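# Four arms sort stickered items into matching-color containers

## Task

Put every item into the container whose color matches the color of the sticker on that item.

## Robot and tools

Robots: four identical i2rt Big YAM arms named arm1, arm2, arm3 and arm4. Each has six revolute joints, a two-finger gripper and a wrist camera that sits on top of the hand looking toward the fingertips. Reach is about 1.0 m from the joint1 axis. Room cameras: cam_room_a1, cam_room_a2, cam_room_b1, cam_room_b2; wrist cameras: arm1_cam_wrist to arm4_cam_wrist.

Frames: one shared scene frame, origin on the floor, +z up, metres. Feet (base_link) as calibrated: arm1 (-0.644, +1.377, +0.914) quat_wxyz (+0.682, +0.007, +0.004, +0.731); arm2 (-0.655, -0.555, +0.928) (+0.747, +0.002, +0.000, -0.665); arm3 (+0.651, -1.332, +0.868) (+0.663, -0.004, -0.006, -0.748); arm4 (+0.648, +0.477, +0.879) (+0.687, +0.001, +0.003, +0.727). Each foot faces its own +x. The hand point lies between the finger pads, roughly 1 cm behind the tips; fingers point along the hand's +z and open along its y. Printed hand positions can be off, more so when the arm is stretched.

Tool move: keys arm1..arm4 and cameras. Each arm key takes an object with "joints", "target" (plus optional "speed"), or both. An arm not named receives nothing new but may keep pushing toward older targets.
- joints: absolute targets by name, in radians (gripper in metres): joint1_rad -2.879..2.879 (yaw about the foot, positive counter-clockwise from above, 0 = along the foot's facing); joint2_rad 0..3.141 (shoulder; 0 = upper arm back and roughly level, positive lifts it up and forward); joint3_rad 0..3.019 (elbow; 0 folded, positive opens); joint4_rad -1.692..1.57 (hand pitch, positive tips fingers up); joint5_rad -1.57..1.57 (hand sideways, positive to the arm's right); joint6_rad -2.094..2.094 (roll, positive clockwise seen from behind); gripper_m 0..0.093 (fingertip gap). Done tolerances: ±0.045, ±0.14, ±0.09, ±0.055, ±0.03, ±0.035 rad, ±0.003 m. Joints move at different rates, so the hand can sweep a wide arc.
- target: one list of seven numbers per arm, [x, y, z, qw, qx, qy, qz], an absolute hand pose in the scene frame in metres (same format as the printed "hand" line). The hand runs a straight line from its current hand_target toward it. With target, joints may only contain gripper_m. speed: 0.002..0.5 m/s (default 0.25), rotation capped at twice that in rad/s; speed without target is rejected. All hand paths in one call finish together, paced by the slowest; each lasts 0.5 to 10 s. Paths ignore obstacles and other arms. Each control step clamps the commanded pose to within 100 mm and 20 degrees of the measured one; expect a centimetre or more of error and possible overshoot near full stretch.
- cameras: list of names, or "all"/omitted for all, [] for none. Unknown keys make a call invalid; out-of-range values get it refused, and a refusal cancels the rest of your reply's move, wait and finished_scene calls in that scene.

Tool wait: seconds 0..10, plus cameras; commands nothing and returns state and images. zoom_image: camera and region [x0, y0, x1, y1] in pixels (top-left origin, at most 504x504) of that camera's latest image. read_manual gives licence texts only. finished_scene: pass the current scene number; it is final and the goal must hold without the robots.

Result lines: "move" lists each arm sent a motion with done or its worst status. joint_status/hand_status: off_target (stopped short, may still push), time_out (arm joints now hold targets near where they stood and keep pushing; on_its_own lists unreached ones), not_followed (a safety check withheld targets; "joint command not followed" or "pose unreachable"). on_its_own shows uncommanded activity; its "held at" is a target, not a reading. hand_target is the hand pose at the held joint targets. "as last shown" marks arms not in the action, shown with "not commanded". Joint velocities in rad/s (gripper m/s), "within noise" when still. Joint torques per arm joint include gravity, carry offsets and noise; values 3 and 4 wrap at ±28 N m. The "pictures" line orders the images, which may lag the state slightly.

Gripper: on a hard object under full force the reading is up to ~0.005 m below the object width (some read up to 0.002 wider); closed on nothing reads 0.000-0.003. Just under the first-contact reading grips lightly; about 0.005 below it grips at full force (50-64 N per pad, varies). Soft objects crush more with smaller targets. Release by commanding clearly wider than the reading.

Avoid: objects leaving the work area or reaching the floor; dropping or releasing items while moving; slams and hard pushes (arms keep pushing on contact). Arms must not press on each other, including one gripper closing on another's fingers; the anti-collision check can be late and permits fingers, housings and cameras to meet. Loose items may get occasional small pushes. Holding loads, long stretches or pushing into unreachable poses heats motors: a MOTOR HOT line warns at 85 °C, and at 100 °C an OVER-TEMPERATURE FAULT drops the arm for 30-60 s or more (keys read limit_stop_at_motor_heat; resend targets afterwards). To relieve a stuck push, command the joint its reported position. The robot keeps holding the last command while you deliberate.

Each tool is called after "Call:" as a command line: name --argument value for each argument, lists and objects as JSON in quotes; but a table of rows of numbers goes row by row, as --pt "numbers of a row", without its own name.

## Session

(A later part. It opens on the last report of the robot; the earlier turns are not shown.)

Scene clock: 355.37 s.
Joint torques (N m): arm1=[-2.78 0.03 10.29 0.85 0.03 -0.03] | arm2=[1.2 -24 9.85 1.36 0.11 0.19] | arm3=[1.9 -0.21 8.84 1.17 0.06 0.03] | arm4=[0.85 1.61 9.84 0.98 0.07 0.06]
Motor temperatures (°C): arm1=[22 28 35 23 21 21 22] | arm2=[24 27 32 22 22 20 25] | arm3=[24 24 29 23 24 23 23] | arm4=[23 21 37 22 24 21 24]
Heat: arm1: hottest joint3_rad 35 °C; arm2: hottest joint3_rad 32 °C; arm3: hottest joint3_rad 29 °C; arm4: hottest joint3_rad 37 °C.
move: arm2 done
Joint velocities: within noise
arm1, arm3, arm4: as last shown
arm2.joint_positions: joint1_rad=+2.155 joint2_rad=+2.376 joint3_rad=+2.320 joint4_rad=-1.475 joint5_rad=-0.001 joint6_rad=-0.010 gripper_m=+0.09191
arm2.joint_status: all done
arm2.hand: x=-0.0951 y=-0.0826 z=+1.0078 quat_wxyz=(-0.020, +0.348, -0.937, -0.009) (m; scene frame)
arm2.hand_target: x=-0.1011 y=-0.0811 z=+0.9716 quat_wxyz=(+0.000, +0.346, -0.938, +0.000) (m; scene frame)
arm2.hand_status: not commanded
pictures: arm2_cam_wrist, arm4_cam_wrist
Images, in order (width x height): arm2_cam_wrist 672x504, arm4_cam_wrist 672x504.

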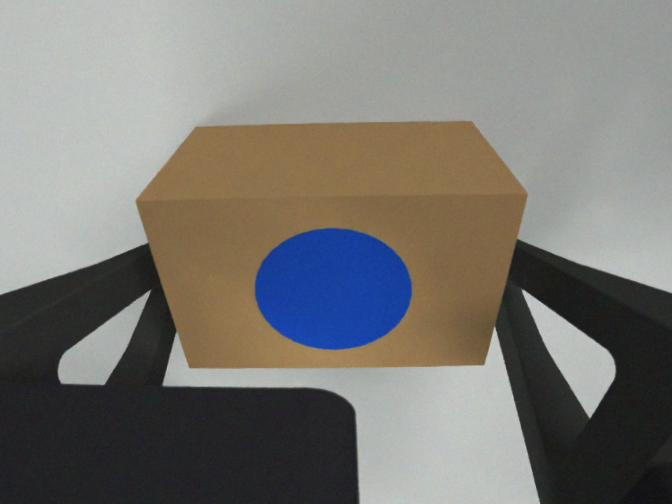

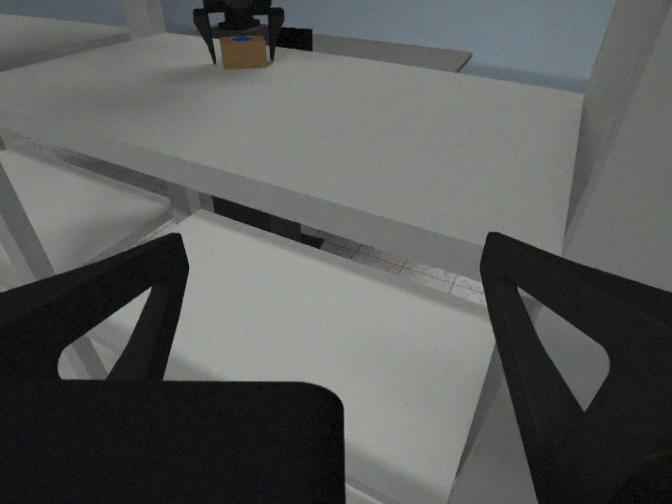

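Call:
move --arm2 '{"target":[-0.10,-0.08,1.06,0,-0.3461,0.9382,0],"speed":0.1}' --arm4 '{"joints":{"joint1_rad":0.965,"joint4_rad":0.0}}' --cameras '["arm2_cam_wrist"]'

Call:
move --arm2 '{"target":[-0.36,-0.295,1.10,0,-0.3461,0.9382,0],"speed":0.2}' --arm4 '{"target":[0.25,0.72,1.19,0.1504,-0.8259,0.2604,0.4769],"speed":0.2}' --cameras '["arm4_cam_wrist","arm2_cam_wrist"]'

Scene clock: 376.23 s.
Joint torques (N m): arm1=[-2.78 0.44 10.3 0.85 0.02 -0.03] | arm2=[1.14 -24.29 14.94 0.23 0.1 0.19] | arm3=[2.02 -0.38 8.81 1.18 0.06 0.03] | arm4=[0.44 1.79 9.85 1.05 0.1 0.07]
Motor temperatures (°C): arm1=[21 27 34 23 21 21 22] | arm2=[24 27 31 22 22 20 24] | arm3=[24 24 30 23 24 23 23] | arm4=[23 21 38 22 24 21 24]
Heat: arm1: hottest joint3_rad 34 °C; arm2: hottest joint3_rad 31 °C; arm3: hottest joint3_rad 30 °C; arm4: hottest joint3_rad 38 °C.
move: arm2 off_target; arm4 done
Joint velocities: within noise
arm1, arm3: as last shown
arm2.joint_positions: joint1_rad=+2.155 joint2_rad=+2.376 joint3_rad=+2.484 joint4_rad=-1.671 joint5_rad=-0.001 joint6_rad=-0.010 gripper_m=+0.09191
arm2.joint_status: not commanded
arm2.hand: x=-0.1025 y=-0.0889 z=+1.0698 quat_wxyz=(-0.005, +0.348, -0.937, -0.003) (m; scene frame)
arm2.hand_target: x=-0.1006 y=-0.0805 z=+1.0597 quat_wxyz=(-0.003, +0.346, -0.938, -0.001) (m; scene frame)
arm2.hand_status: off_target (0.013 m and 0.7 deg from the pose sent, 0.052 m and 2.5 deg at the start; a joint's target at an end of its range on 18 of 46 steps)
arm4.joint_positions: joint1_rad=+0.968 joint2_rad=+0.101 joint3_rad=+0.080 joint4_rad=+0.012 joint5_rad=+0.067 joint6_rad=-0.019 gripper_m=+0.09403
arm4.joint_status: all done
arm4.hand: x=+0.4165 y=+0.6336 z=+1.1055 quat_wxyz=(-0.218, +0.678, -0.210, -0.670) (m; scene frame)
arm4.hand_target: x=+0.4179 y=+0.6336 z=+1.1054 quat_wxyz=(-0.218, +0.678, -0.211, -0.670) (m; scene frame)
arm4.hand_status: not commanded
pictures: arm2_cam_wrist
Images, in order (width x height): arm2_cam_wrist 672x504.

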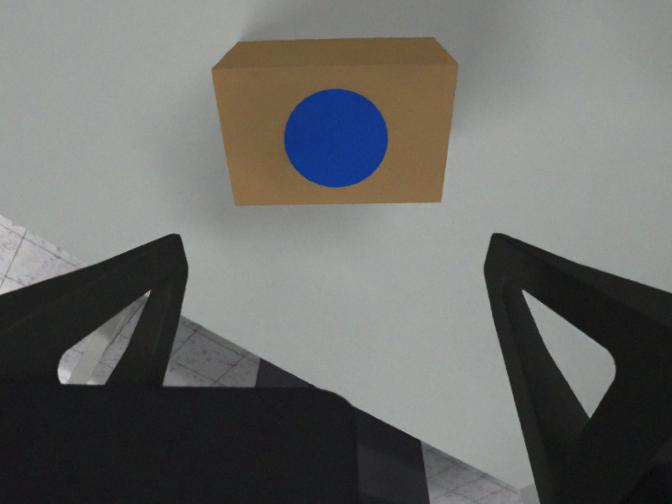

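Scene clock: 378.60 s.
Joint torques (N m): arm1=[-2.9 0.26 10.25 0.85 0.03 -0.06] | arm2=[1.44 -12.69 9.59 0.94 0.1 0.21] | arm3=[1.96 -0.21 8.81 1.16 0.06 0.03] | arm4=[1.9 -5.71 13.24 0.94 0.01 0.18]
Motor temperatures (°C): arm1=[21 27 34 23 21 21 22] | arm2=[24 28 32 22 22 20 24] | arm3=[24 24 30 23 24 23 23] | arm4=[23 21 38 22 24 21 24]
Heat: arm1: hottest joint3_rad 34 °C; arm2: hottest joint3_rad 32 °C; arm3: hottest joint3_rad 30 °C; arm4: hottest joint3_rad 38 °C.
move: arm2 done; arm4 off_target
Joint velocities: within noise
arm1, arm3: as last shown
arm2.joint_positions: joint1_rad=+2.169 joint2_rad=+1.403 joint3_rad=+1.155 joint4_rad=-1.318 joint5_rad=-0.001 joint6_rad=+0.004 gripper_m=+0.09191
arm2.joint_status: not commanded
arm2.hand: x=-0.3555 y=-0.2955 z=+1.1054 quat_wxyz=(-0.004, +0.348, -0.937, -0.003) (m; scene frame)
arm2.hand_target: x=-0.3600 y=-0.2950 z=+1.1000 quat_wxyz=(+0.000, +0.346, -0.938, +0.000) (m; scene frame)
arm2.hand_status: done (0.007 m and 0.6 deg from the pose sent, 0.331 m and 0.7 deg at the start)
arm4.joint_positions: joint1_rad=+0.995 joint2_rad=+0.990 joint3_rad=+0.813 joint4_rad=-0.375 joint5_rad=+0.093 joint6_rad=+0.031 gripper_m=+0.09403
arm4.joint_status: not commanded
arm4.hand: x=+0.2618 y=+0.7186 z=+1.1687 quat_wxyz=(-0.155, +0.832, -0.260, -0.464) (m; scene frame)
arm4.hand_target: x=+0.2509 y=+0.7194 z=+1.1900 quat_wxyz=(-0.150, +0.826, -0.260, -0.477) (m; scene frame)
arm4.hand_status: off_target (0.024 m and 1.7 deg from the pose sent, 0.206 m and 29.6 deg at the start)
pictures: arm2_cam_wrist, arm4_cam_wrist
Images, in order (width x height): arm2_cam_wrist 672x504, arm4_cam_wrist 672x504.

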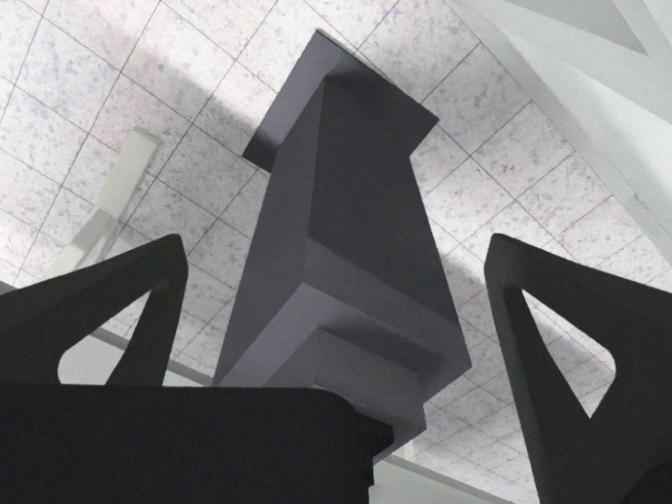

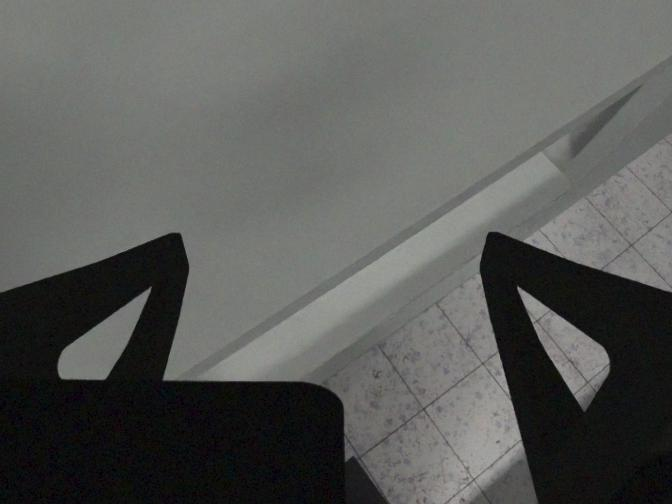

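Call:
move --arm2 '{"joints":{"joint2_rad":0.8,"joint3_rad":1.4,"joint4_rad":-1.6}}' --arm4 '{"target":[0.05,0.86,1.15,0.1504,-0.8259,0.2604,0.4769],"speed":0.2}' --cameras '["arm4_cam_wrist"]'

Scene clock: 384.03 s.
Joint torques (N m): arm1=[-2.73 0.15 10.15 0.87 0.04 -0.03] | arm2=[1.67 -2.14 10.97 1.48 0.1 0.2] | arm3=[2.02 -0.38 8.83 1.18 0.06 0.03] | arm4=[-0.09 -16.91 13.14 1.51 0 -0.04]
Motor temperatures (°C): arm1=[21 27 34 23 21 21 22] | arm2=[24 28 32 22 22 20 24] | arm3=[24 24 30 23 24 23 23] | arm4=[23 22 38 22 24 21 24]
Heat: arm1: hottest joint3_rad 34 °C; arm2: hottest joint3_rad 32 °C; arm3: hottest joint3_rad 30 °C; arm4: hottest joint3_rad 38 °C.
move: arm2 done; arm4 off_target
Joint velocities: within noise
arm1, arm3: as last shown
arm2.joint_positions: joint1_rad=+2.169 joint2_rad=+0.797 joint3_rad=+1.392 joint4_rad=-1.590 joint5_rad=-0.001 joint6_rad=+0.004 gripper_m=+0.09191
arm2.joint_status: all done
arm2.hand: x=-0.4625 y=-0.3890 z=+1.3858 quat_wxyz=(-0.267, +0.334, -0.898, -0.102) (m; scene frame)
arm2.hand_target: x=-0.4648 y=-0.3883 z=+1.3874 quat_wxyz=(-0.264, +0.332, -0.900, -0.103) (m; scene frame)
arm2.hand_status: not commanded
arm4.joint_positions: joint1_rad=+0.969 joint2_rad=+1.659 joint3_rad=+1.339 joint4_rad=-0.249 joint5_rad=+0.056 joint6_rad=+0.032 gripper_m=+0.09403
arm4.joint_status: not commanded
arm4.hand: x=+0.0623 y=+0.8458 z=+1.1300 quat_wxyz=(-0.143, +0.836, -0.264, -0.460) (m; scene frame)
arm4.hand_target: x=+0.0514 y=+0.8591 z=+1.1501 quat_wxyz=(-0.151, +0.826, -0.260, -0.477) (m; scene frame)
arm4.hand_status: off_target (0.027 m and 2.4 deg from the pose sent, 0.255 m and 1.7 deg at the start)
pictures: arm4_cam_wrist
Images, in order (width x height): arm4_cam_wrist 672x504.

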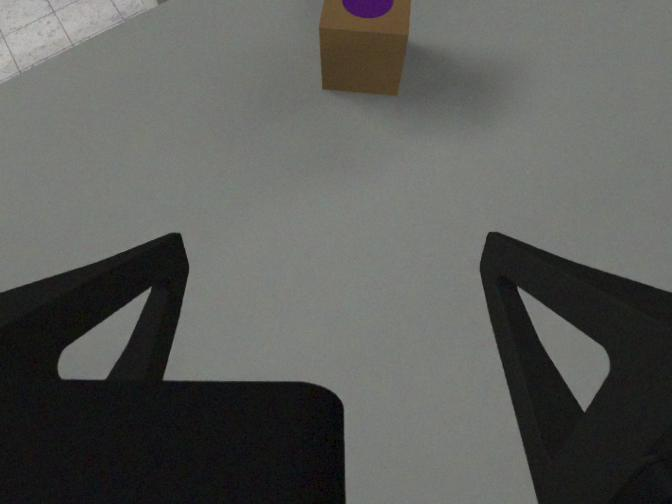

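Call:
move --arm4 '{"target":[-0.033,0.935,1.09,0.1504,-0.8259,0.2604,0.4769],"speed":0.15}' --cameras '["arm4_cam_wrist"]'

Scene clock: 393.73 s.
Joint torques (N m): arm1=[-3.19 -0.09 10.26 1.1 0 -0.05] | arm2=[1.49 -2.26 10.97 1.48 0.1 0.19] | arm3=[2.08 -0.26 8.83 1.17 0.06 0.02] | arm4=[0.21 -21.48 13.27 1.63 -0.03 -0.09]
Motor temperatures (°C): arm1=[21 26 33 23 21 21 22] | arm2=[24 27 33 22 22 20 24] | arm3=[24 24 30 23 24 23 23] | arm4=[23 22 38 22 24 21 24]
Heat: arm1: hottest joint3_rad 33 °C; arm2: hottest joint3_rad 33 °C; arm3: hottest joint3_rad 30 °C; arm4: hottest joint3_rad 38 °C.
move: arm4 off_target
Joint velocities: within noise
arm1, arm2: as last shown
arm3.joint_positions: joint1_rad=+1.490 joint2_rad=+0.795 joint3_rad=+1.520 joint4_rad=-1.599 joint5_rad=-0.001 joint6_rad=-0.008 gripper_m=+0.09398
arm3.joint_status: not commanded
arm3.hand: x=+0.8942 y=-1.3748 z=+1.3815 quat_wxyz=(-0.341, -0.089, -0.935, +0.042) (m; scene frame)
arm3.hand_target: x=+0.8953 y=-1.3724 z=+1.3867 quat_wxyz=(-0.345, -0.087, -0.934, +0.039) (m; scene frame)
arm3.hand_status: not commanded
arm4.joint_positions: joint1_rad=+0.938 joint2_rad=+1.973 joint3_rad=+1.643 joint4_rad=-0.231 joint5_rad=+0.030 joint6_rad=+0.022 gripper_m=+0.09403
arm4.joint_status: not commanded
arm4.hand: x=-0.0206 y=+0.9201 z=+1.0785 quat_wxyz=(-0.143, +0.833, -0.266, -0.463) (m; scene frame)
arm4.hand_target: x=-0.0315 y=+0.9341 z=+1.0900 quat_wxyz=(-0.151, +0.826, -0.261, -0.477) (m; scene frame)
arm4.hand_status: off_target (0.023 m and 2.1 deg from the pose sent, 0.137 m and 2.4 deg at the start)
pictures: arm4_cam_wrist
Images, in order (width x height): arm4_cam_wrist 672x504.

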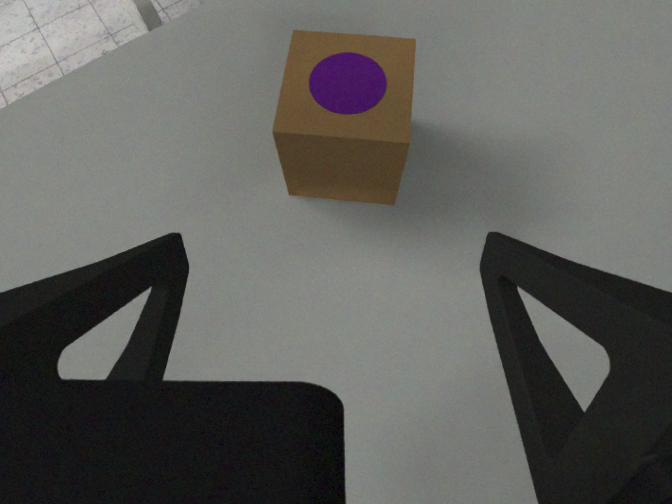

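Call:
move --arm4 '{"target":[-0.094,0.982,1.044,0.1504,-0.8259,0.2604,0.4769],"speed":0.1}' --cameras '["arm4_cam_wrist"]'

Scene clock: 402.30 s.
Joint torques (N m): arm1=[-2.43 0.15 10.25 0.91 0.01 -0.05] | arm2=[1.49 -2.14 10.99 1.46 0.1 0.2] | arm3=[1.85 -0.32 8.81 1.16 0.06 0.02] | arm4=[0.44 -23.94 13.37 0.91 -0.04 -0.09]
Motor temperatures (°C): arm1=[21 26 33 23 21 21 22] | arm2=[24 27 33 22 22 20 24] | arm3=[24 24 30 23 24 23 23] | arm4=[23 23 39 22 24 21 24]
Heat: arm1: hottest joint3_rad 33 °C; arm2: hottest joint3_rad 33 °C; arm3: hottest joint3_rad 30 °C; arm4: hottest joint3_rad 39 °C.
move: arm4 off_target
Joint velocities: within noise
arm1, arm2, arm3: as last shown
arm4.joint_positions: joint1_rad=+0.931 joint2_rad=+2.218 joint3_rad=+1.945 joint4_rad=-0.260 joint5_rad=+0.022 joint6_rad=+0.018 gripper_m=+0.09403
arm4.joint_status: not commanded
arm4.hand: x=-0.0868 y=+0.9683 z=+1.0445 quat_wxyz=(-0.145, +0.827, -0.264, -0.475) (m; scene frame)
arm4.hand_target: x=-0.0928 y=+0.9814 z=+1.0442 quat_wxyz=(-0.151, +0.826, -0.260, -0.478) (m; scene frame)
arm4.hand_status: off_target (0.016 m and 0.7 deg from the pose sent, 0.102 m and 2.1 deg at the start)
pictures: arm4_cam_wrist
Images, in order (width x height): arm4_cam_wrist 672x504.

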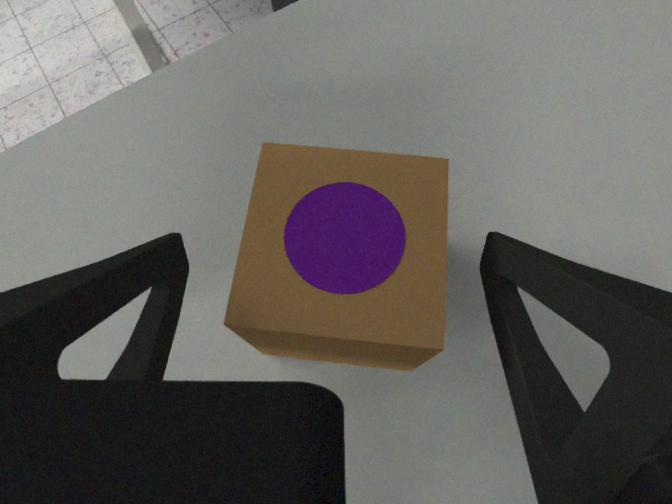

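Call:
move --arm4 '{"target":[-0.094,0.982,1.027,0.1504,-0.8259,0.2604,0.4769],"speed":0.1}' --cameras '["arm4_cam_wrist"]'

Call:
move --arm4 '{"joints":{"gripper_m":0.03}}' --cameras '["arm4_cam_wrist"]'

Scene clock: 406.47 s.
Joint torques (N m): arm1=[-2.78 0.32 10.37 0.95 0.01 -0.1] | arm2=[1.67 -2.26 10.96 1.47 0.1 0.2] | arm3=[2.08 -0.32 8.85 1.18 0.06 0.02] | arm4=[0.62 -24 11.85 1.99 -0.02 -0.08]
Motor temperatures (°C): arm1=[21 26 33 23 21 21 22] | arm2=[24 27 33 22 22 20 24] | arm3=[24 24 30 23 24 23 23] | arm4=[23 23 39 22 24 21 24]
Heat: arm1: hottest joint3_rad 33 °C; arm2: hottest joint3_rad 33 °C; arm3: hottest joint3_rad 30 °C; arm4: hottest joint3_rad 39 °C.
move: arm4 off_target
Joint velocities: within noise
arm1, arm2, arm3: as last shown
arm4.joint_positions: joint1_rad=+0.931 joint2_rad=+2.228 joint3_rad=+1.945 joint4_rad=-0.257 joint5_rad=+0.022 joint6_rad=+0.018 gripper_m=+0.09403
arm4.joint_status: not commanded
arm4.hand: x=-0.0875 y=+0.9687 z=+1.0365 quat_wxyz=(-0.145, +0.828, -0.264, -0.472) (m; scene frame)
arm4.hand_target: x=-0.0928 y=+0.9813 z=+1.0270 quat_wxyz=(-0.151, +0.826, -0.260, -0.477) (m; scene frame)
arm4.hand_status: off_target (0.018 m and 1.0 deg from the pose sent, 0.023 m and 0.7 deg at the start)
pictures: arm4_cam_wrist
Images, in order (width x height): arm4_cam_wrist 672x504.

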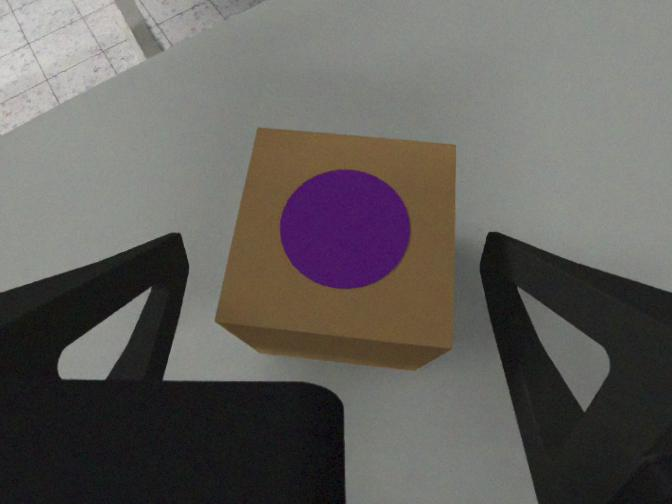

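Scene clock: 407.10 s.
Joint torques (N m): arm1=[-2.96 0.32 10.43 0.85 0.02 -0.03] | arm2=[1.55 -2.2 10.96 1.48 0.1 0.2] | arm3=[2.08 -0.15 8.84 1.17 0.06 0.02] | arm4=[-0.09 -23.88 11.92 1.94 0.02 -0.09]
Motor temperatures (°C): arm1=[21 26 33 23 21 21 22] | arm2=[24 27 33 22 22 20 24] | arm3=[24 24 30 23 24 23 23] | arm4=[23 23 39 22 24 21 24]
Heat: arm1: hottest joint3_rad 33 °C; arm2: hottest joint3_rad 33 °C; arm3: hottest joint3_rad 30 °C; arm4: hottest joint3_rad 39 °C.
move: arm4 off_target
Joint velocities: within noise
arm1.joint_positions: joint1_rad=-2.299 joint2_rad=+0.806 joint3_rad=+1.393 joint4_rad=-1.593 joint5_rad=-0.007 joint6_rad=-0.009 gripper_m=+0.08996
arm1.joint_status: not commanded
arm1.hand: x=-0.4321 y=+1.2184 z=+1.3651 quat_wxyz=(-0.257, -0.306, -0.912, +0.089) (m; scene frame)
arm1.hand_target: x=-0.4366 y=+1.2184 z=+1.3686 quat_wxyz=(-0.259, -0.307, -0.911, +0.093) (m; scene frame)
arm1.hand_status: not commanded
arm2, arm3: as last shown
arm4.joint_positions: joint1_rad=+0.931 joint2_rad=+2.228 joint3_rad=+1.945 joint4_rad=-0.256 joint5_rad=+0.021 joint6_rad=+0.017 gripper_m=+0.05399
arm4.joint_status: gripper_m off_target (ended at +0.05402, target +0.03000)
arm4.hand: x=-0.0875 y=+0.9688 z=+1.0366 quat_wxyz=(-0.144, +0.829, -0.264, -0.472) (m; scene frame)
arm4.hand_target: x=-0.0928 y=+0.9814 z=+1.0270 quat_wxyz=(-0.150, +0.826, -0.260, -0.477) (m; scene frame)
arm4.hand_status: not commanded
pictures: arm4_cam_wrist
Images, in order (width x height): arm4_cam_wrist 672x504.

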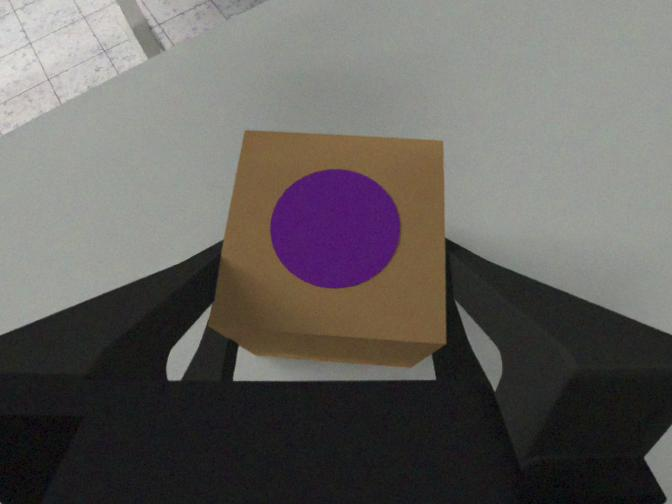

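Call:
move --arm4 '{"target":[-0.085,0.975,1.10,0.1504,-0.8259,0.2604,0.4769],"speed":0.1}' --cameras '["arm4_cam_wrist"]'

Call:
move --arm4 '{"target":[0.27,0.725,1.16,0.1504,-0.8259,0.2604,0.4769],"speed":0.25}' --cameras '["arm4_cam_wrist"]'

Scene clock: 430.43 s.
Joint torques (N m): arm1=[-2.49 0.21 10.33 0.98 0.01 -0.06] | arm2=[1.61 -2.14 10.96 1.47 0.1 0.21] | arm3=[2.14 -0.26 8.84 1.2 0.06 0.03] | arm4=[0.5 -29.33 13.78 0.98 0.08 -0.08]
Motor temperatures (°C): arm1=[21 25 33 23 21 21 22] | arm2=[24 27 34 22 22 20 24] | arm3=[24 24 30 23 24 23 23] | arm4=[23 25 38 22 24 21 25]
Heat: arm1: hottest joint3_rad 33 °C; arm2: hottest joint3_rad 34 °C; arm3: hottest joint3_rad 30 °C; arm4: hottest joint3_rad 38 °C.
move: arm4 off_target
Joint velocities: within noise
arm1, arm2, arm3: as last shown
arm4.joint_positions: joint1_rad=+0.931 joint2_rad=+2.199 joint3_rad=+1.952 joint4_rad=-0.354 joint5_rad=+0.021 joint6_rad=+0.017 gripper_m=+0.05399
arm4.joint_status: not commanded
arm4.hand: x=-0.0772 y=+0.9620 z=+1.0451 quat_wxyz=(-0.137, +0.843, -0.268, -0.446) (m; scene frame)
arm4.hand_target: x=-0.0820 y=+0.9731 z=+1.0999 quat_wxyz=(-0.151, +0.826, -0.261, -0.477) (m; scene frame)
arm4.hand_status: off_target (0.057 m and 4.4 deg from the pose sent, 0.064 m and 1.0 deg at the start)
pictures: arm4_cam_wrist
Images, in order (width x height): arm4_cam_wrist 672x504.

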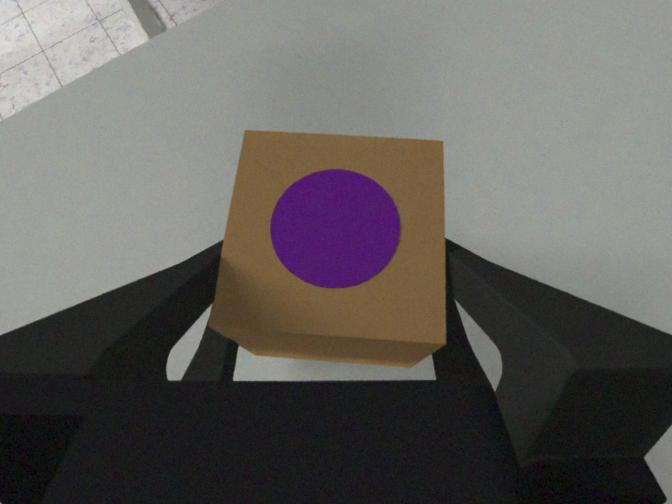

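Scene clock: 432.83 s.
Joint torques (N m): arm1=[-2.37 -0.09 10.26 1.1 0.02 -0.02] | arm2=[1.44 -2.14 10.99 1.47 0.11 0.2] | arm3=[2.02 -0.26 8.81 1.14 0.06 0.02] | arm4=[1.44 -6.36 9.61 1.06 0.23 0.08]
Motor temperatures (°C): arm1=[21 25 33 23 21 21 22] | arm2=[24 27 34 22 22 20 24] | arm3=[24 24 30 23 24 23 23] | arm4=[23 25 38 22 24 21 26]
Heat: arm1: hottest joint3_rad 33 °C; arm2: hottest joint3_rad 34 °C; arm3: hottest joint3_rad 30 °C; arm4: hottest joint3_rad 38 °C.
move: arm4 done
Joint velocities: within noise
arm1, arm2, arm3: as last shown
arm4.joint_positions: joint1_rad=+0.948 joint2_rad=+0.972 joint3_rad=+0.766 joint4_rad=-0.309 joint5_rad=+0.046 joint6_rad=+0.017 gripper_m=+0.05399
arm4.joint_status: not commanded
arm4.hand: x=+0.2719 y=+0.7279 z=+1.1629 quat_wxyz=(-0.153, +0.823, -0.260, -0.481) (m; scene frame)
arm4.hand_target: x=+0.2700 y=+0.7250 z=+1.1599 quat_wxyz=(-0.150, +0.826, -0.260, -0.477) (m; scene frame)
arm4.hand_status: done (0.005 m and 0.7 deg from the pose sent, 0.436 m and 4.4 deg at the start)
pictures: arm4_cam_wrist
Images, in order (width x height): arm4_cam_wrist 672x504.

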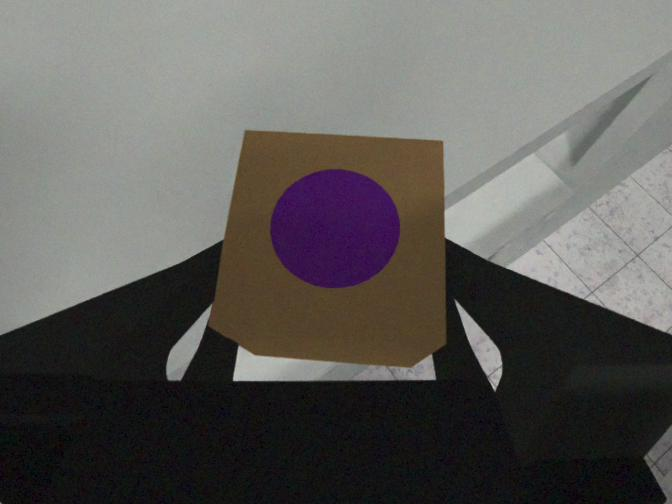

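Call:
move --arm4 '{"joints":{"joint2_rad":0.8,"joint3_rad":1.2,"joint4_rad":-1.1,"joint5_rad":0,"joint6_rad":0}}' --cameras '[]'

Call:
move --arm4 '{"joints":{"joint1_rad":-1.17}}' --cameras '["arm4_cam_wrist","cam_room_a2"]'

Scene clock: 440.00 s.
Joint torques (N m): arm1=[-2.9 0.09 10.35 1.1 0.02 -0.08] | arm2=[1.55 -2.2 10.96 1.5 0.1 0.21] | arm3=[2.02 -0.21 8.77 1.18 0.06 0.03] | arm4=[1.79 -2.73 10.69 0.75 -0.03 -0.09]
Motor temperatures (°C): arm1=[21 25 33 23 21 21 22] | arm2=[24 26 34 22 22 20 23] | arm3=[24 24 30 23 24 23 23] | arm4=[23 25 38 22 24 21 26]
Heat: arm1: hottest joint3_rad 33 °C; arm2: hottest joint3_rad 34 °C; arm3: hottest joint3_rad 30 °C; arm4: hottest joint3_rad 38 °C.
move: arm4 done
Joint velocities: within noise
arm1, arm2, arm3: as last shown
arm4.joint_positions: joint1_rad=+0.949 joint2_rad=+0.795 joint3_rad=+1.175 joint4_rad=-1.091 joint5_rad=+0.003 joint6_rad=+0.013 gripper_m=+0.05399
arm4.joint_status: all done
arm4.hand: x=+0.3582 y=+0.6652 z=+1.3097 quat_wxyz=(-0.113, +0.870, -0.261, -0.402) (m; scene frame)
arm4.hand_target: x=+0.3561 y=+0.6625 z=+1.3197 quat_wxyz=(-0.114, +0.871, -0.250, -0.407) (m; scene frame)
arm4.hand_status: not commanded
pictures: none
No camera images: "cameras" was empty.

Scene clock: 442.03 s.
Joint torques (N m): arm1=[-1.79 0.44 10.43 1.13 0.02 -0.06] | arm2=[1.49 -2.14 10.96 1.47 0.09 0.2] | arm3=[2.02 -0.26 8.83 1.16 0.07 0.03] | arm4=[0.44 -3.31 10.86 0.83 0.03 -0.09]
Motor temperatures (°C): arm1=[21 25 33 23 21 21 22] | arm2=[24 26 34 22 22 20 23] | arm3=[24 24 30 23 24 23 23] | arm4=[23 25 38 22 24 21 26]
Heat: arm1: hottest joint3_rad 33 °C; arm2: hottest joint3_rad 34 °C; arm3: hottest joint3_rad 30 °C; arm4: hottest joint3_rad 38 °C.
move: arm4 done
Joint velocities: within noise
arm1, arm3: as last shown
arm2.joint_positions: joint1_rad=+2.169 joint2_rad=+0.797 joint3_rad=+1.392 joint4_rad=-1.590 joint5_rad=-0.001 joint6_rad=+0.004 gripper_m=+0.09191
arm2.joint_status: not commanded
arm2.hand: x=-0.4625 y=-0.3890 z=+1.3858 quat_wxyz=(-0.267, +0.334, -0.898, -0.102) (m; scene frame)
arm2.hand_target: x=-0.4648 y=-0.3883 z=+1.3874 quat_wxyz=(-0.264, +0.332, -0.900, -0.103) (m; scene frame)
arm2.hand_status: not commanded
arm4.joint_positions: joint1_rad=-1.167 joint2_rad=+0.799 joint3_rad=+1.175 joint4_rad=-1.091 joint5_rad=+0.002 joint6_rad=+0.012 gripper_m=+0.05399
arm4.joint_status: all done
arm4.hand: x=+0.9616 y=+0.6323 z=+1.3056 quat_wxyz=(-0.401, +0.202, -0.888, -0.095) (m; scene frame)
arm4.hand_target: x=+0.9611 y=+0.6314 z=+1.3169 quat_wxyz=(-0.408, +0.206, -0.884, -0.094) (m; scene frame)
arm4.hand_status: not commanded
pictures: arm4_cam_wrist, cam_room_a2
Images, in order (width x height): arm4_cam_wrist 672x504, cam_room_a2 672x504.

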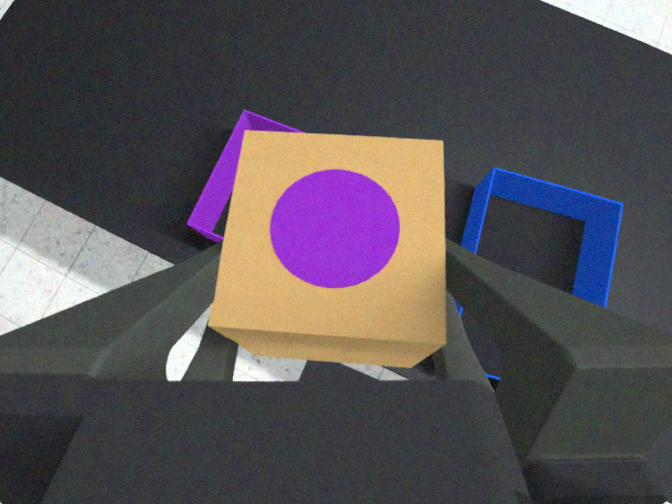

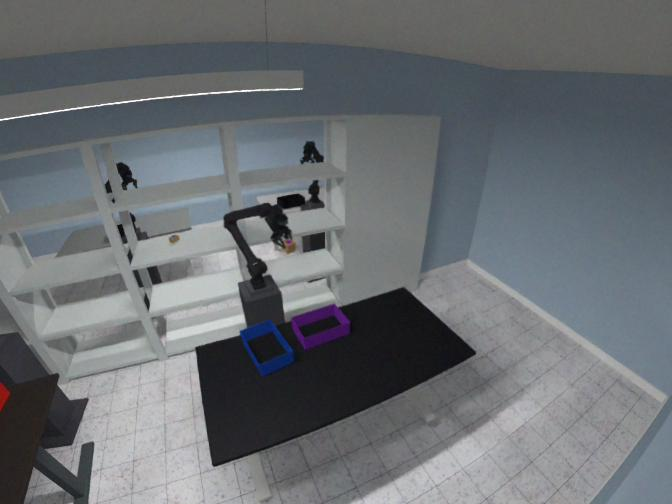

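Call:
move --arm4 '{"target":[1.14,0.73,0.95,0.3963,-0.2055,0.8901,0.0915],"speed":0.2}' --cameras '["arm4_cam_wrist","cam_room_a2"]'

Call:
zoom_image --camera "cam_room_a2" --region '[220, 200, 380, 400]'

Scene clock: 458.40 s.
Joint torques (N m): arm1=[-2.61 0.85 10.26 1.05 -0.01 -0.03] | arm2=[1.49 -2.2 10.97 1.48 0.11 0.21] | arm3=[2.02 -0.32 8.8 1.17 0.06 0.03] | arm4=[1.67 -13.8 8.79 1.81 0.25 0.11]
Motor temperatures (°C): arm1=[21 25 33 23 21 21 22] | arm2=[24 26 34 22 22 20 23] | arm3=[24 24 30 23 24 23 23] | arm4=[23 24 38 22 24 21 26]
Heat: arm1: hottest joint3_rad 33 °C; arm2: hottest joint3_rad 34 °C; arm3: hottest joint3_rad 30 °C; arm4: hottest joint3_rad 38 °C.
move: arm4 off_target
Joint velocities: within noise
arm1, arm2: as last shown
arm3.joint_positions: joint1_rad=+1.490 joint2_rad=+0.795 joint3_rad=+1.520 joint4_rad=-1.599 joint5_rad=-0.001 joint6_rad=-0.008 gripper_m=+0.09398
arm3.joint_status: not commanded
arm3.hand: x=+0.8942 y=-1.3748 z=+1.3815 quat_wxyz=(-0.341, -0.089, -0.935, +0.042) (m; scene frame)
arm3.hand_target: x=+0.8953 y=-1.3724 z=+1.3867 quat_wxyz=(-0.345, -0.087, -0.934, +0.039) (m; scene frame)
arm3.hand_status: not commanded
arm4.joint_positions: joint1_rad=-1.155 joint2_rad=+1.591 joint3_rad=+0.781 joint4_rad=+0.036 joint5_rad=+0.016 joint6_rad=+0.012 gripper_m=+0.05399
arm4.joint_status: not commanded
arm4.hand: x=+1.1274 y=+0.7186 z=+0.9348 quat_wxyz=(-0.375, +0.208, -0.899, -0.085) (m; scene frame)
arm4.hand_target: x=+1.1392 y=+0.7296 z=+0.9503 quat_wxyz=(-0.396, +0.206, -0.890, -0.092) (m; scene frame)
arm4.hand_status: off_target (0.023 m and 2.7 deg from the pose sent, 0.410 m and 0.8 deg at the start)
pictures: arm4_cam_wrist, cam_room_a2
Images, in order (width x height): arm4_cam_wrist 672x504, cam_room_a2 672x504.

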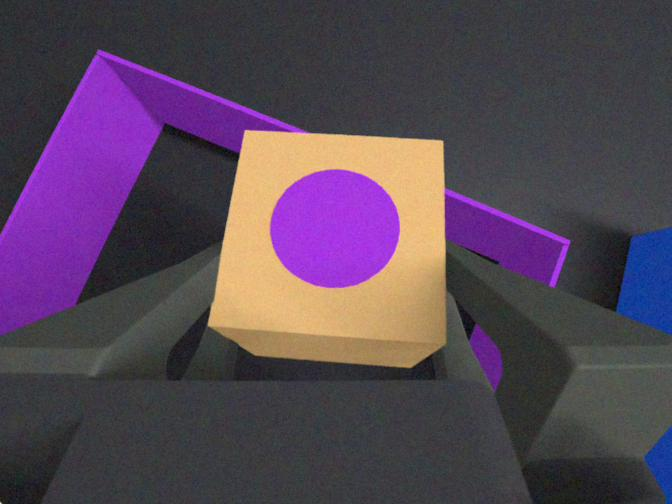

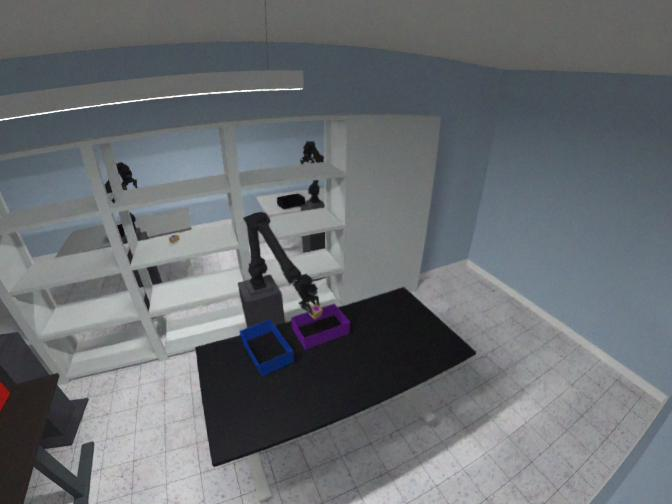

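Scaled by 2.520.

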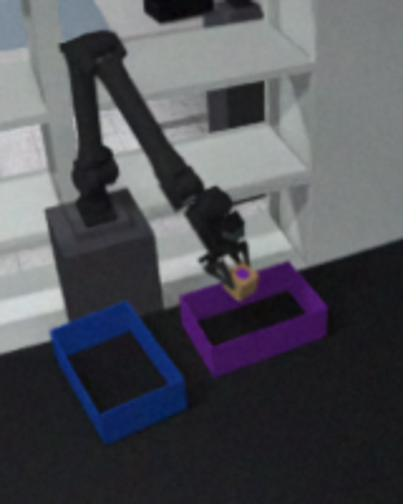

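Call:
move --arm4 '{"target":[1.145,0.765,0.88,0.4424,-0.2005,0.8682,0.1021],"speed":0.1}' --cameras '["arm4_cam_wrist","cam_room_a2"]'

Call:
zoom_image --camera "cam_room_a2" --region '[220, 240, 380, 400]'

Scene clock: 473.77 s.
Joint torques (N m): arm1=[-3.14 -0.15 10.22 0.94 0.02 -0.03] | arm2=[1.61 -2.26 10.97 1.47 0.1 0.2] | arm3=[1.85 -0.21 8.79 1.17 0.06 0.03] | arm4=[1.03 -14.62 5.46 1.96 0.28 0.15]
Motor temperatures (°C): arm1=[21 25 33 23 21 21 22] | arm2=[24 26 34 22 22 20 23] | arm3=[24 24 30 23 24 23 23] | arm4=[23 24 38 22 24 21 26]
Heat: arm1: hottest joint3_rad 33 °C; arm2: hottest joint3_rad 34 °C; arm3: hottest joint3_rad 30 °C; arm4: hottest joint3_rad 38 °C.
move: arm4 done
Joint velocities: within noise
arm1, arm2, arm3: as last shown
arm4.joint_positions: joint1_rad=-1.086 joint2_rad=+1.816 joint3_rad=+0.781 joint4_rad=+0.403 joint5_rad=+0.072 joint6_rad=+0.041 gripper_m=+0.05399
arm4.joint_status: not commanded
arm4.hand: x=+1.1452 y=+0.7615 z=+0.8834 quat_wxyz=(-0.440, +0.205, -0.869, -0.098) (m; scene frame)
arm4.hand_target: x=+1.1449 y=+0.7649 z=+0.8801 quat_wxyz=(-0.442, +0.201, -0.868, -0.102) (m; scene frame)
arm4.hand_status: done (0.005 m and 0.8 deg from the pose sent, 0.074 m and 8.7 deg at the start)
pictures: arm4_cam_wrist, cam_room_a2
Images, in order (width x height): arm4_cam_wrist 672x504, cam_room_a2 672x504.

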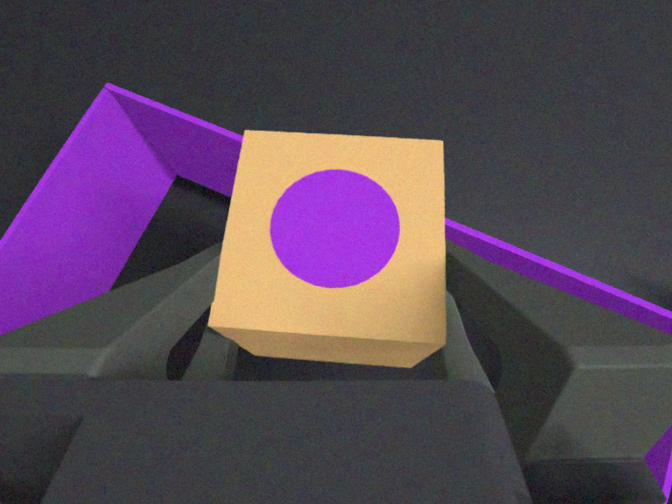

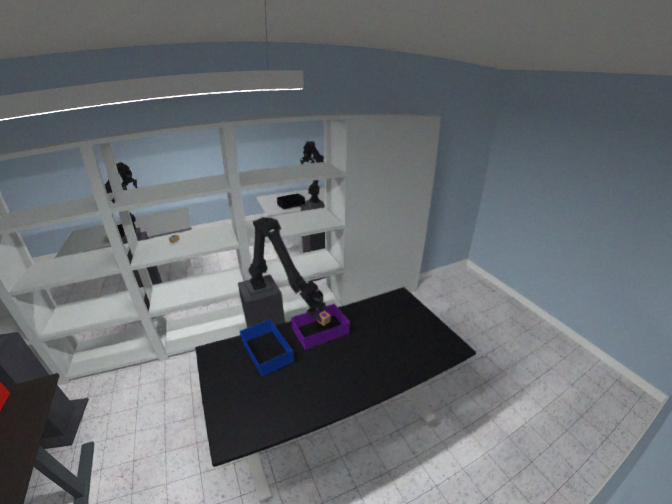

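Scaled by 3.150.

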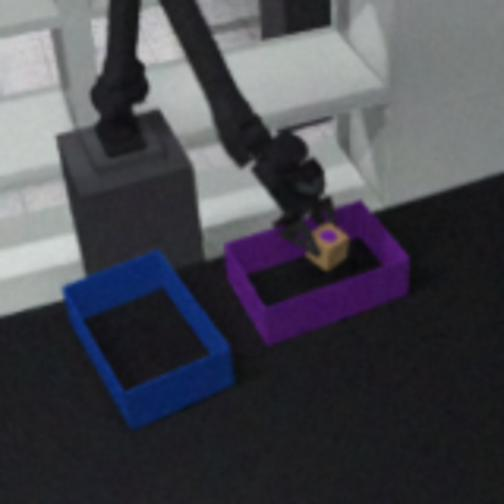

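Call:
move --arm4 '{"target":[1.135,0.76,0.835,0.4424,-0.2005,0.8682,0.1021],"speed":0.07}' --cameras '["arm4_cam_wrist","cam_room_a2"]'

Call:
zoom_image --camera "cam_room_a2" --region '[270, 280, 370, 360]'

Scene clock: 478.43 s.
Joint torques (N m): arm1=[-3.31 0.15 10.32 0.94 -0.01 -0.03] | arm2=[1.49 -2.26 10.97 1.48 0.1 0.21] | arm3=[1.96 -0.09 8.81 1.17 0.05 0.02] | arm4=[0.85 -14.68 4.34 2.02 0.24 0.16]
Motor temperatures (°C): arm1=[21 25 33 23 21 21 22] | arm2=[24 26 34 22 22 20 23] | arm3=[24 24 30 23 24 23 23] | arm4=[23 24 38 22 24 21 26]
Heat: arm1: hottest joint3_rad 33 °C; arm2: hottest joint3_rad 34 °C; arm3: hottest joint3_rad 30 °C; arm4: hottest joint3_rad 38 °C.
move: arm4 done
Joint velocities: within noise
arm1, arm2, arm3: as last shown
arm4.joint_positions: joint1_rad=-1.086 joint2_rad=+1.926 joint3_rad=+0.753 joint4_rad=+0.547 joint5_rad=+0.074 joint6_rad=+0.043 gripper_m=+0.05399
arm4.joint_status: not commanded
arm4.hand: x=+1.1377 y=+0.7566 z=+0.8414 quat_wxyz=(-0.442, +0.204, -0.868, -0.098) (m; scene frame)
arm4.hand_target: x=+1.1350 y=+0.7599 z=+0.8352 quat_wxyz=(-0.442, +0.201, -0.868, -0.102) (m; scene frame)
arm4.hand_status: done (0.008 m and 0.6 deg from the pose sent, 0.049 m and 0.8 deg at the start)
pictures: arm4_cam_wrist, cam_room_a2
Images, in order (width x height): arm4_cam_wrist 672x504, cam_room_a2 672x504.

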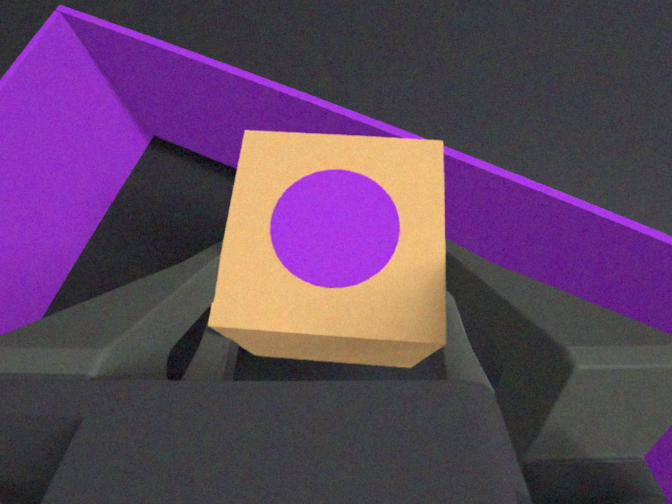

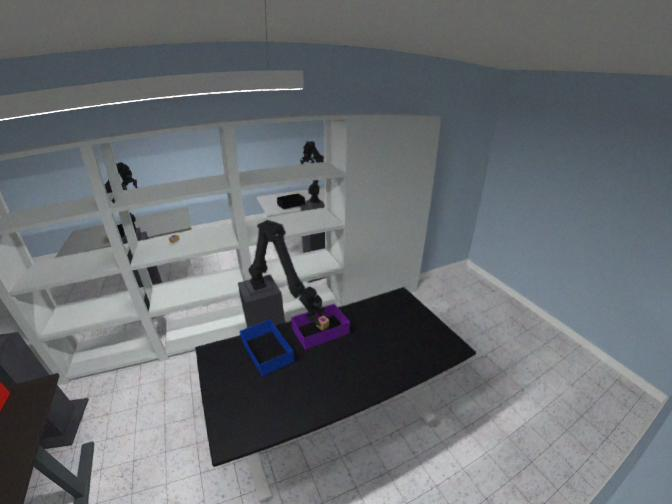

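Scaled by 5.040.

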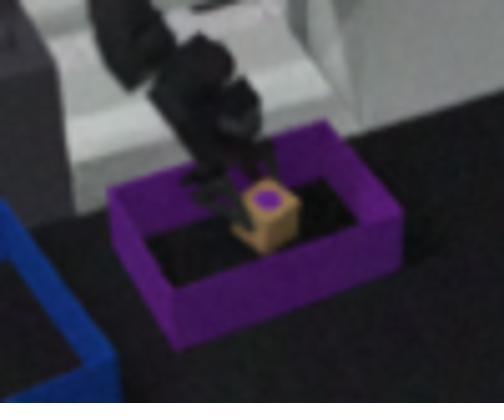

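Call:
move --arm4 '{"target":[1.133,0.76,0.79,0.4424,-0.2005,0.8682,0.1021],"speed":0.05}' --cameras '["arm4_cam_wrist","cam_room_a2"]'

Call:
zoom_image --camera "cam_room_a2" --region '[270, 280, 370, 360]'

Scene clock: 487.77 s.
Joint torques (N m): arm1=[-2.49 -0.32 10.11 0.92 0.06 0] | arm2=[1.49 -2.14 10.99 1.47 0.1 0.2] | arm3=[2.08 -0.21 8.8 1.14 0.07 0.03] | arm4=[1.38 -14.92 4.29 1.91 0.27 0.19]
Motor temperatures (°C): arm1=[21 25 33 23 21 21 22] | arm2=[24 26 34 22 22 20 23] | arm3=[24 24 30 23 24 23 23] | arm4=[23 24 36 22 24 21 26]
Heat: arm1: hottest joint3_rad 33 °C; arm2: hottest joint3_rad 34 °C; arm3: hottest joint3_rad 30 °C; arm4: hottest joint3_rad 36 °C.
move: arm4 done
Joint velocities: within noise
arm1.joint_positions: joint1_rad=-2.299 joint2_rad=+0.806 joint3_rad=+1.393 joint4_rad=-1.593 joint5_rad=-0.007 joint6_rad=-0.009 gripper_m=+0.08996
arm1.joint_status: not commanded
arm1.hand: x=-0.4321 y=+1.2184 z=+1.3651 quat_wxyz=(-0.257, -0.306, -0.912, +0.089) (m; scene frame)
arm1.hand_target: x=-0.4366 y=+1.2184 z=+1.3686 quat_wxyz=(-0.259, -0.307, -0.911, +0.093) (m; scene frame)
arm1.hand_status: not commanded
arm2, arm3: as last shown
arm4.joint_positions: joint1_rad=-1.084 joint2_rad=+2.062 joint3_rad=+0.753 joint4_rad=+0.669 joint5_rad=+0.076 joint6_rad=+0.044 gripper_m=+0.05399
arm4.joint_status: not commanded
arm4.hand: x=+1.1302 y=+0.7529 z=+0.7925 quat_wxyz=(-0.437, +0.205, -0.871, -0.096) (m; scene frame)
arm4.hand_target: x=+1.1328 y=+0.7599 z=+0.7901 quat_wxyz=(-0.442, +0.201, -0.868, -0.102) (m; scene frame)
arm4.hand_status: done (0.008 m and 1.1 deg from the pose sent, 0.052 m and 0.6 deg at the start)
pictures: arm4_cam_wrist, cam_room_a2
Images, in order (width x height): arm4_cam_wrist 672x504, cam_room_a2 672x504.

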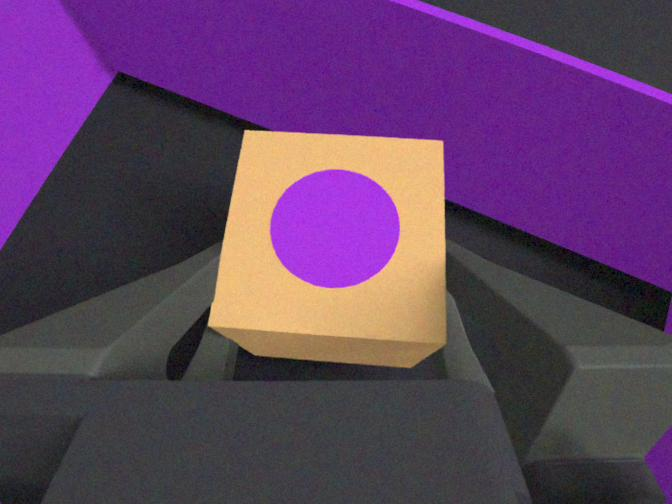

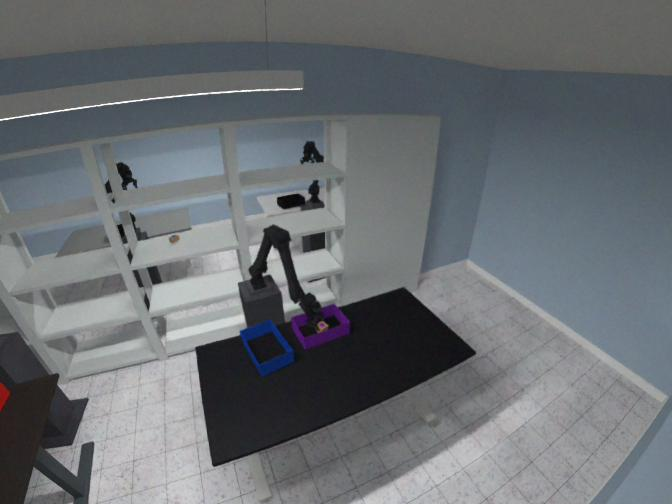

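Scaled by 5.040.

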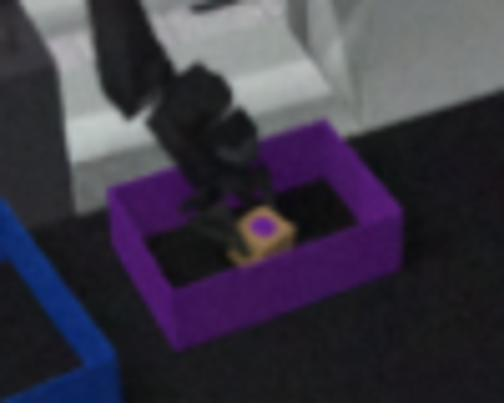

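Call:
move --arm4 '{"target":[1.133,0.76,0.778,0.4424,-0.2005,0.8682,0.1021],"speed":0.05}' --cameras '["arm4_cam_wrist"]'

Scene clock: 493.37 s.
Joint torques (N m): arm1=[-2.37 0.56 10.19 1.11 0.01 -0.08] | arm2=[1.44 -2.14 10.97 1.5 0.1 0.2] | arm3=[1.9 -0.32 8.79 1.2 0.08 0.03] | arm4=[1.2 -14.97 4.53 1.98 0.29 0.15]
Motor temperatures (°C): arm1=[21 25 33 23 21 21 22] | arm2=[24 26 34 22 22 20 23] | arm3=[24 24 30 23 24 23 23] | arm4=[23 24 35 22 24 21 26]
Heat: arm1: hottest joint3_rad 33 °C; arm2: hottest joint3_rad 34 °C; arm3: hottest joint3_rad 30 °C; arm4: hottest joint3_rad 35 °C.
move: arm4 off_target
Joint velocities: within noise
arm1, arm2, arm3: as last shown
arm4.joint_positions: joint1_rad=-1.084 joint2_rad=+2.097 joint3_rad=+0.753 joint4_rad=+0.699 joint5_rad=+0.076 joint6_rad=+0.045 gripper_m=+0.05399
arm4.joint_status: not commanded
arm4.hand: x=+1.1273 y=+0.7511 z=+0.7796 quat_wxyz=(-0.434, +0.205, -0.872, -0.096) (m; scene frame)
arm4.hand_target: x=+1.1328 y=+0.7598 z=+0.7783 quat_wxyz=(-0.442, +0.200, -0.868, -0.102) (m; scene frame)
arm4.hand_status: off_target (0.011 m and 1.4 deg from the pose sent, 0.016 m and 1.1 deg at the start)
pictures: arm4_cam_wrist
Images, in order (width x height): arm4_cam_wrist 672x504.

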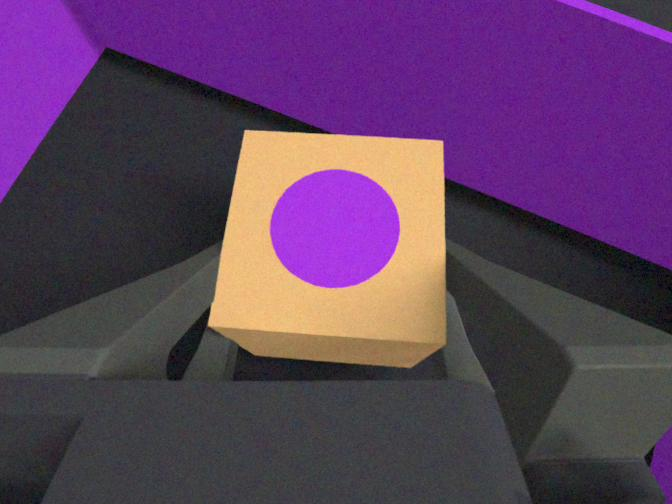

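Call:
move --arm4 '{"target":[1.133,0.76,0.771,0.4424,-0.2005,0.8682,0.1021],"speed":0.04}' --cameras '["arm4_cam_wrist"]'

Call:
move --arm4 '{"joints":{"gripper_m":0.09}}' --cameras '["arm4_cam_wrist"]'

Scene clock: 497.60 s.
Joint torques (N m): arm1=[-2.43 0.15 10.24 1.02 0.03 -0.03] | arm2=[1.49 -2.26 10.95 1.48 0.1 0.2] | arm3=[1.9 -0.15 8.83 1.2 0.05 0.02] | arm4=[1.38 -14.62 4.7 1.96 0.28 0.19]
Motor temperatures (°C): arm1=[21 25 33 23 21 21 22] | arm2=[24 26 34 22 22 20 23] | arm3=[24 24 30 23 24 23 23] | arm4=[23 24 35 22 24 21 26]
Heat: arm1: hottest joint3_rad 33 °C; arm2: hottest joint3_rad 34 °C; arm3: hottest joint3_rad 30 °C; arm4: hottest joint3_rad 35 °C.
move: arm4 off_target
Joint velocities: within noise
arm1, arm2, arm3: as last shown
arm4.joint_positions: joint1_rad=-1.083 joint2_rad=+2.117 joint3_rad=+0.753 joint4_rad=+0.715 joint5_rad=+0.076 joint6_rad=+0.045 gripper_m=+0.05399
arm4.joint_status: not commanded
arm4.hand: x=+1.1253 y=+0.7501 z=+0.7723 quat_wxyz=(-0.433, +0.205, -0.873, -0.095) (m; scene frame)
arm4.hand_target: x=+1.1326 y=+0.7599 z=+0.7713 quat_wxyz=(-0.442, +0.201, -0.868, -0.102) (m; scene frame)
arm4.hand_status: off_target (0.013 m and 1.6 deg from the pose sent, 0.014 m and 1.4 deg at the start)
pictures: arm4_cam_wrist
Images, in order (width x height): arm4_cam_wrist 672x504.

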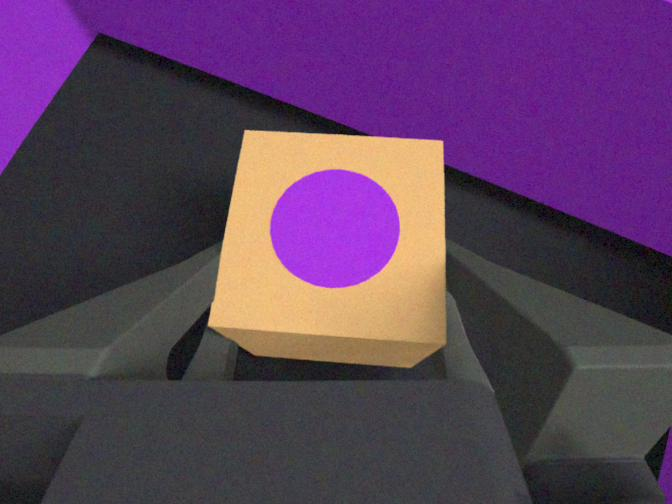

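Scene clock: 498.17 s.
Joint torques (N m): arm1=[-2.14 0.79 10.32 0.96 -0.01 -0.06] | arm2=[1.61 -2.14 10.97 1.47 0.11 0.2] | arm3=[1.96 -0.32 8.87 1.22 0.07 0.02] | arm4=[1.49 -14.56 4.42 1.83 0.23 0.14]
Motor temperatures (°C): arm1=[21 25 33 23 21 21 22] | arm2=[24 26 34 22 22 20 23] | arm3=[24 24 30 23 24 23 23] | arm4=[23 24 35 22 24 21 26]
Heat: arm1: hottest joint3_rad 33 °C; arm2: hottest joint3_rad 34 °C; arm3: hottest joint3_rad 30 °C; arm4: hottest joint3_rad 35 °C.
move: arm4 done
Joint velocities: within noise
arm1, arm2, arm3: as last shown
arm4.joint_positions: joint1_rad=-1.083 joint2_rad=+2.117 joint3_rad=+0.757 joint4_rad=+0.719 joint5_rad=+0.076 joint6_rad=+0.045 gripper_m=+0.08992
arm4.joint_status: all done
arm4.hand: x=+1.1279 y=+0.7516 z=+0.7743 quat_wxyz=(-0.436, +0.204, -0.871, -0.096) (m; scene frame)
arm4.hand_target: x=+1.1325 y=+0.7599 z=+0.7713 quat_wxyz=(-0.442, +0.201, -0.868, -0.102) (m; scene frame)
arm4.hand_status: not commanded
pictures: arm4_cam_wrist
Images, in order (width x height): arm4_cam_wrist 672x504.

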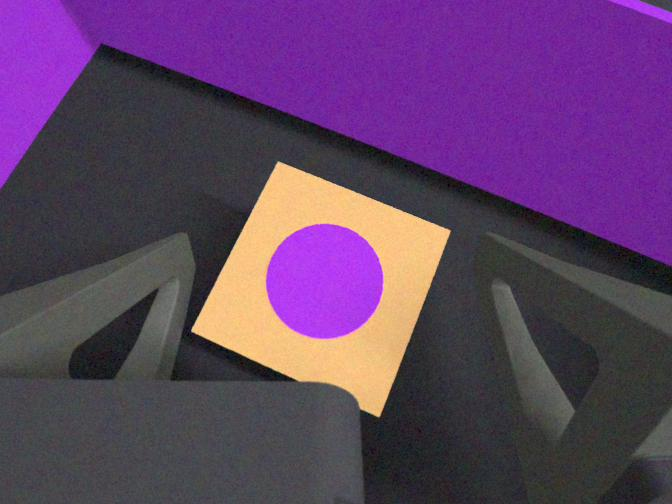

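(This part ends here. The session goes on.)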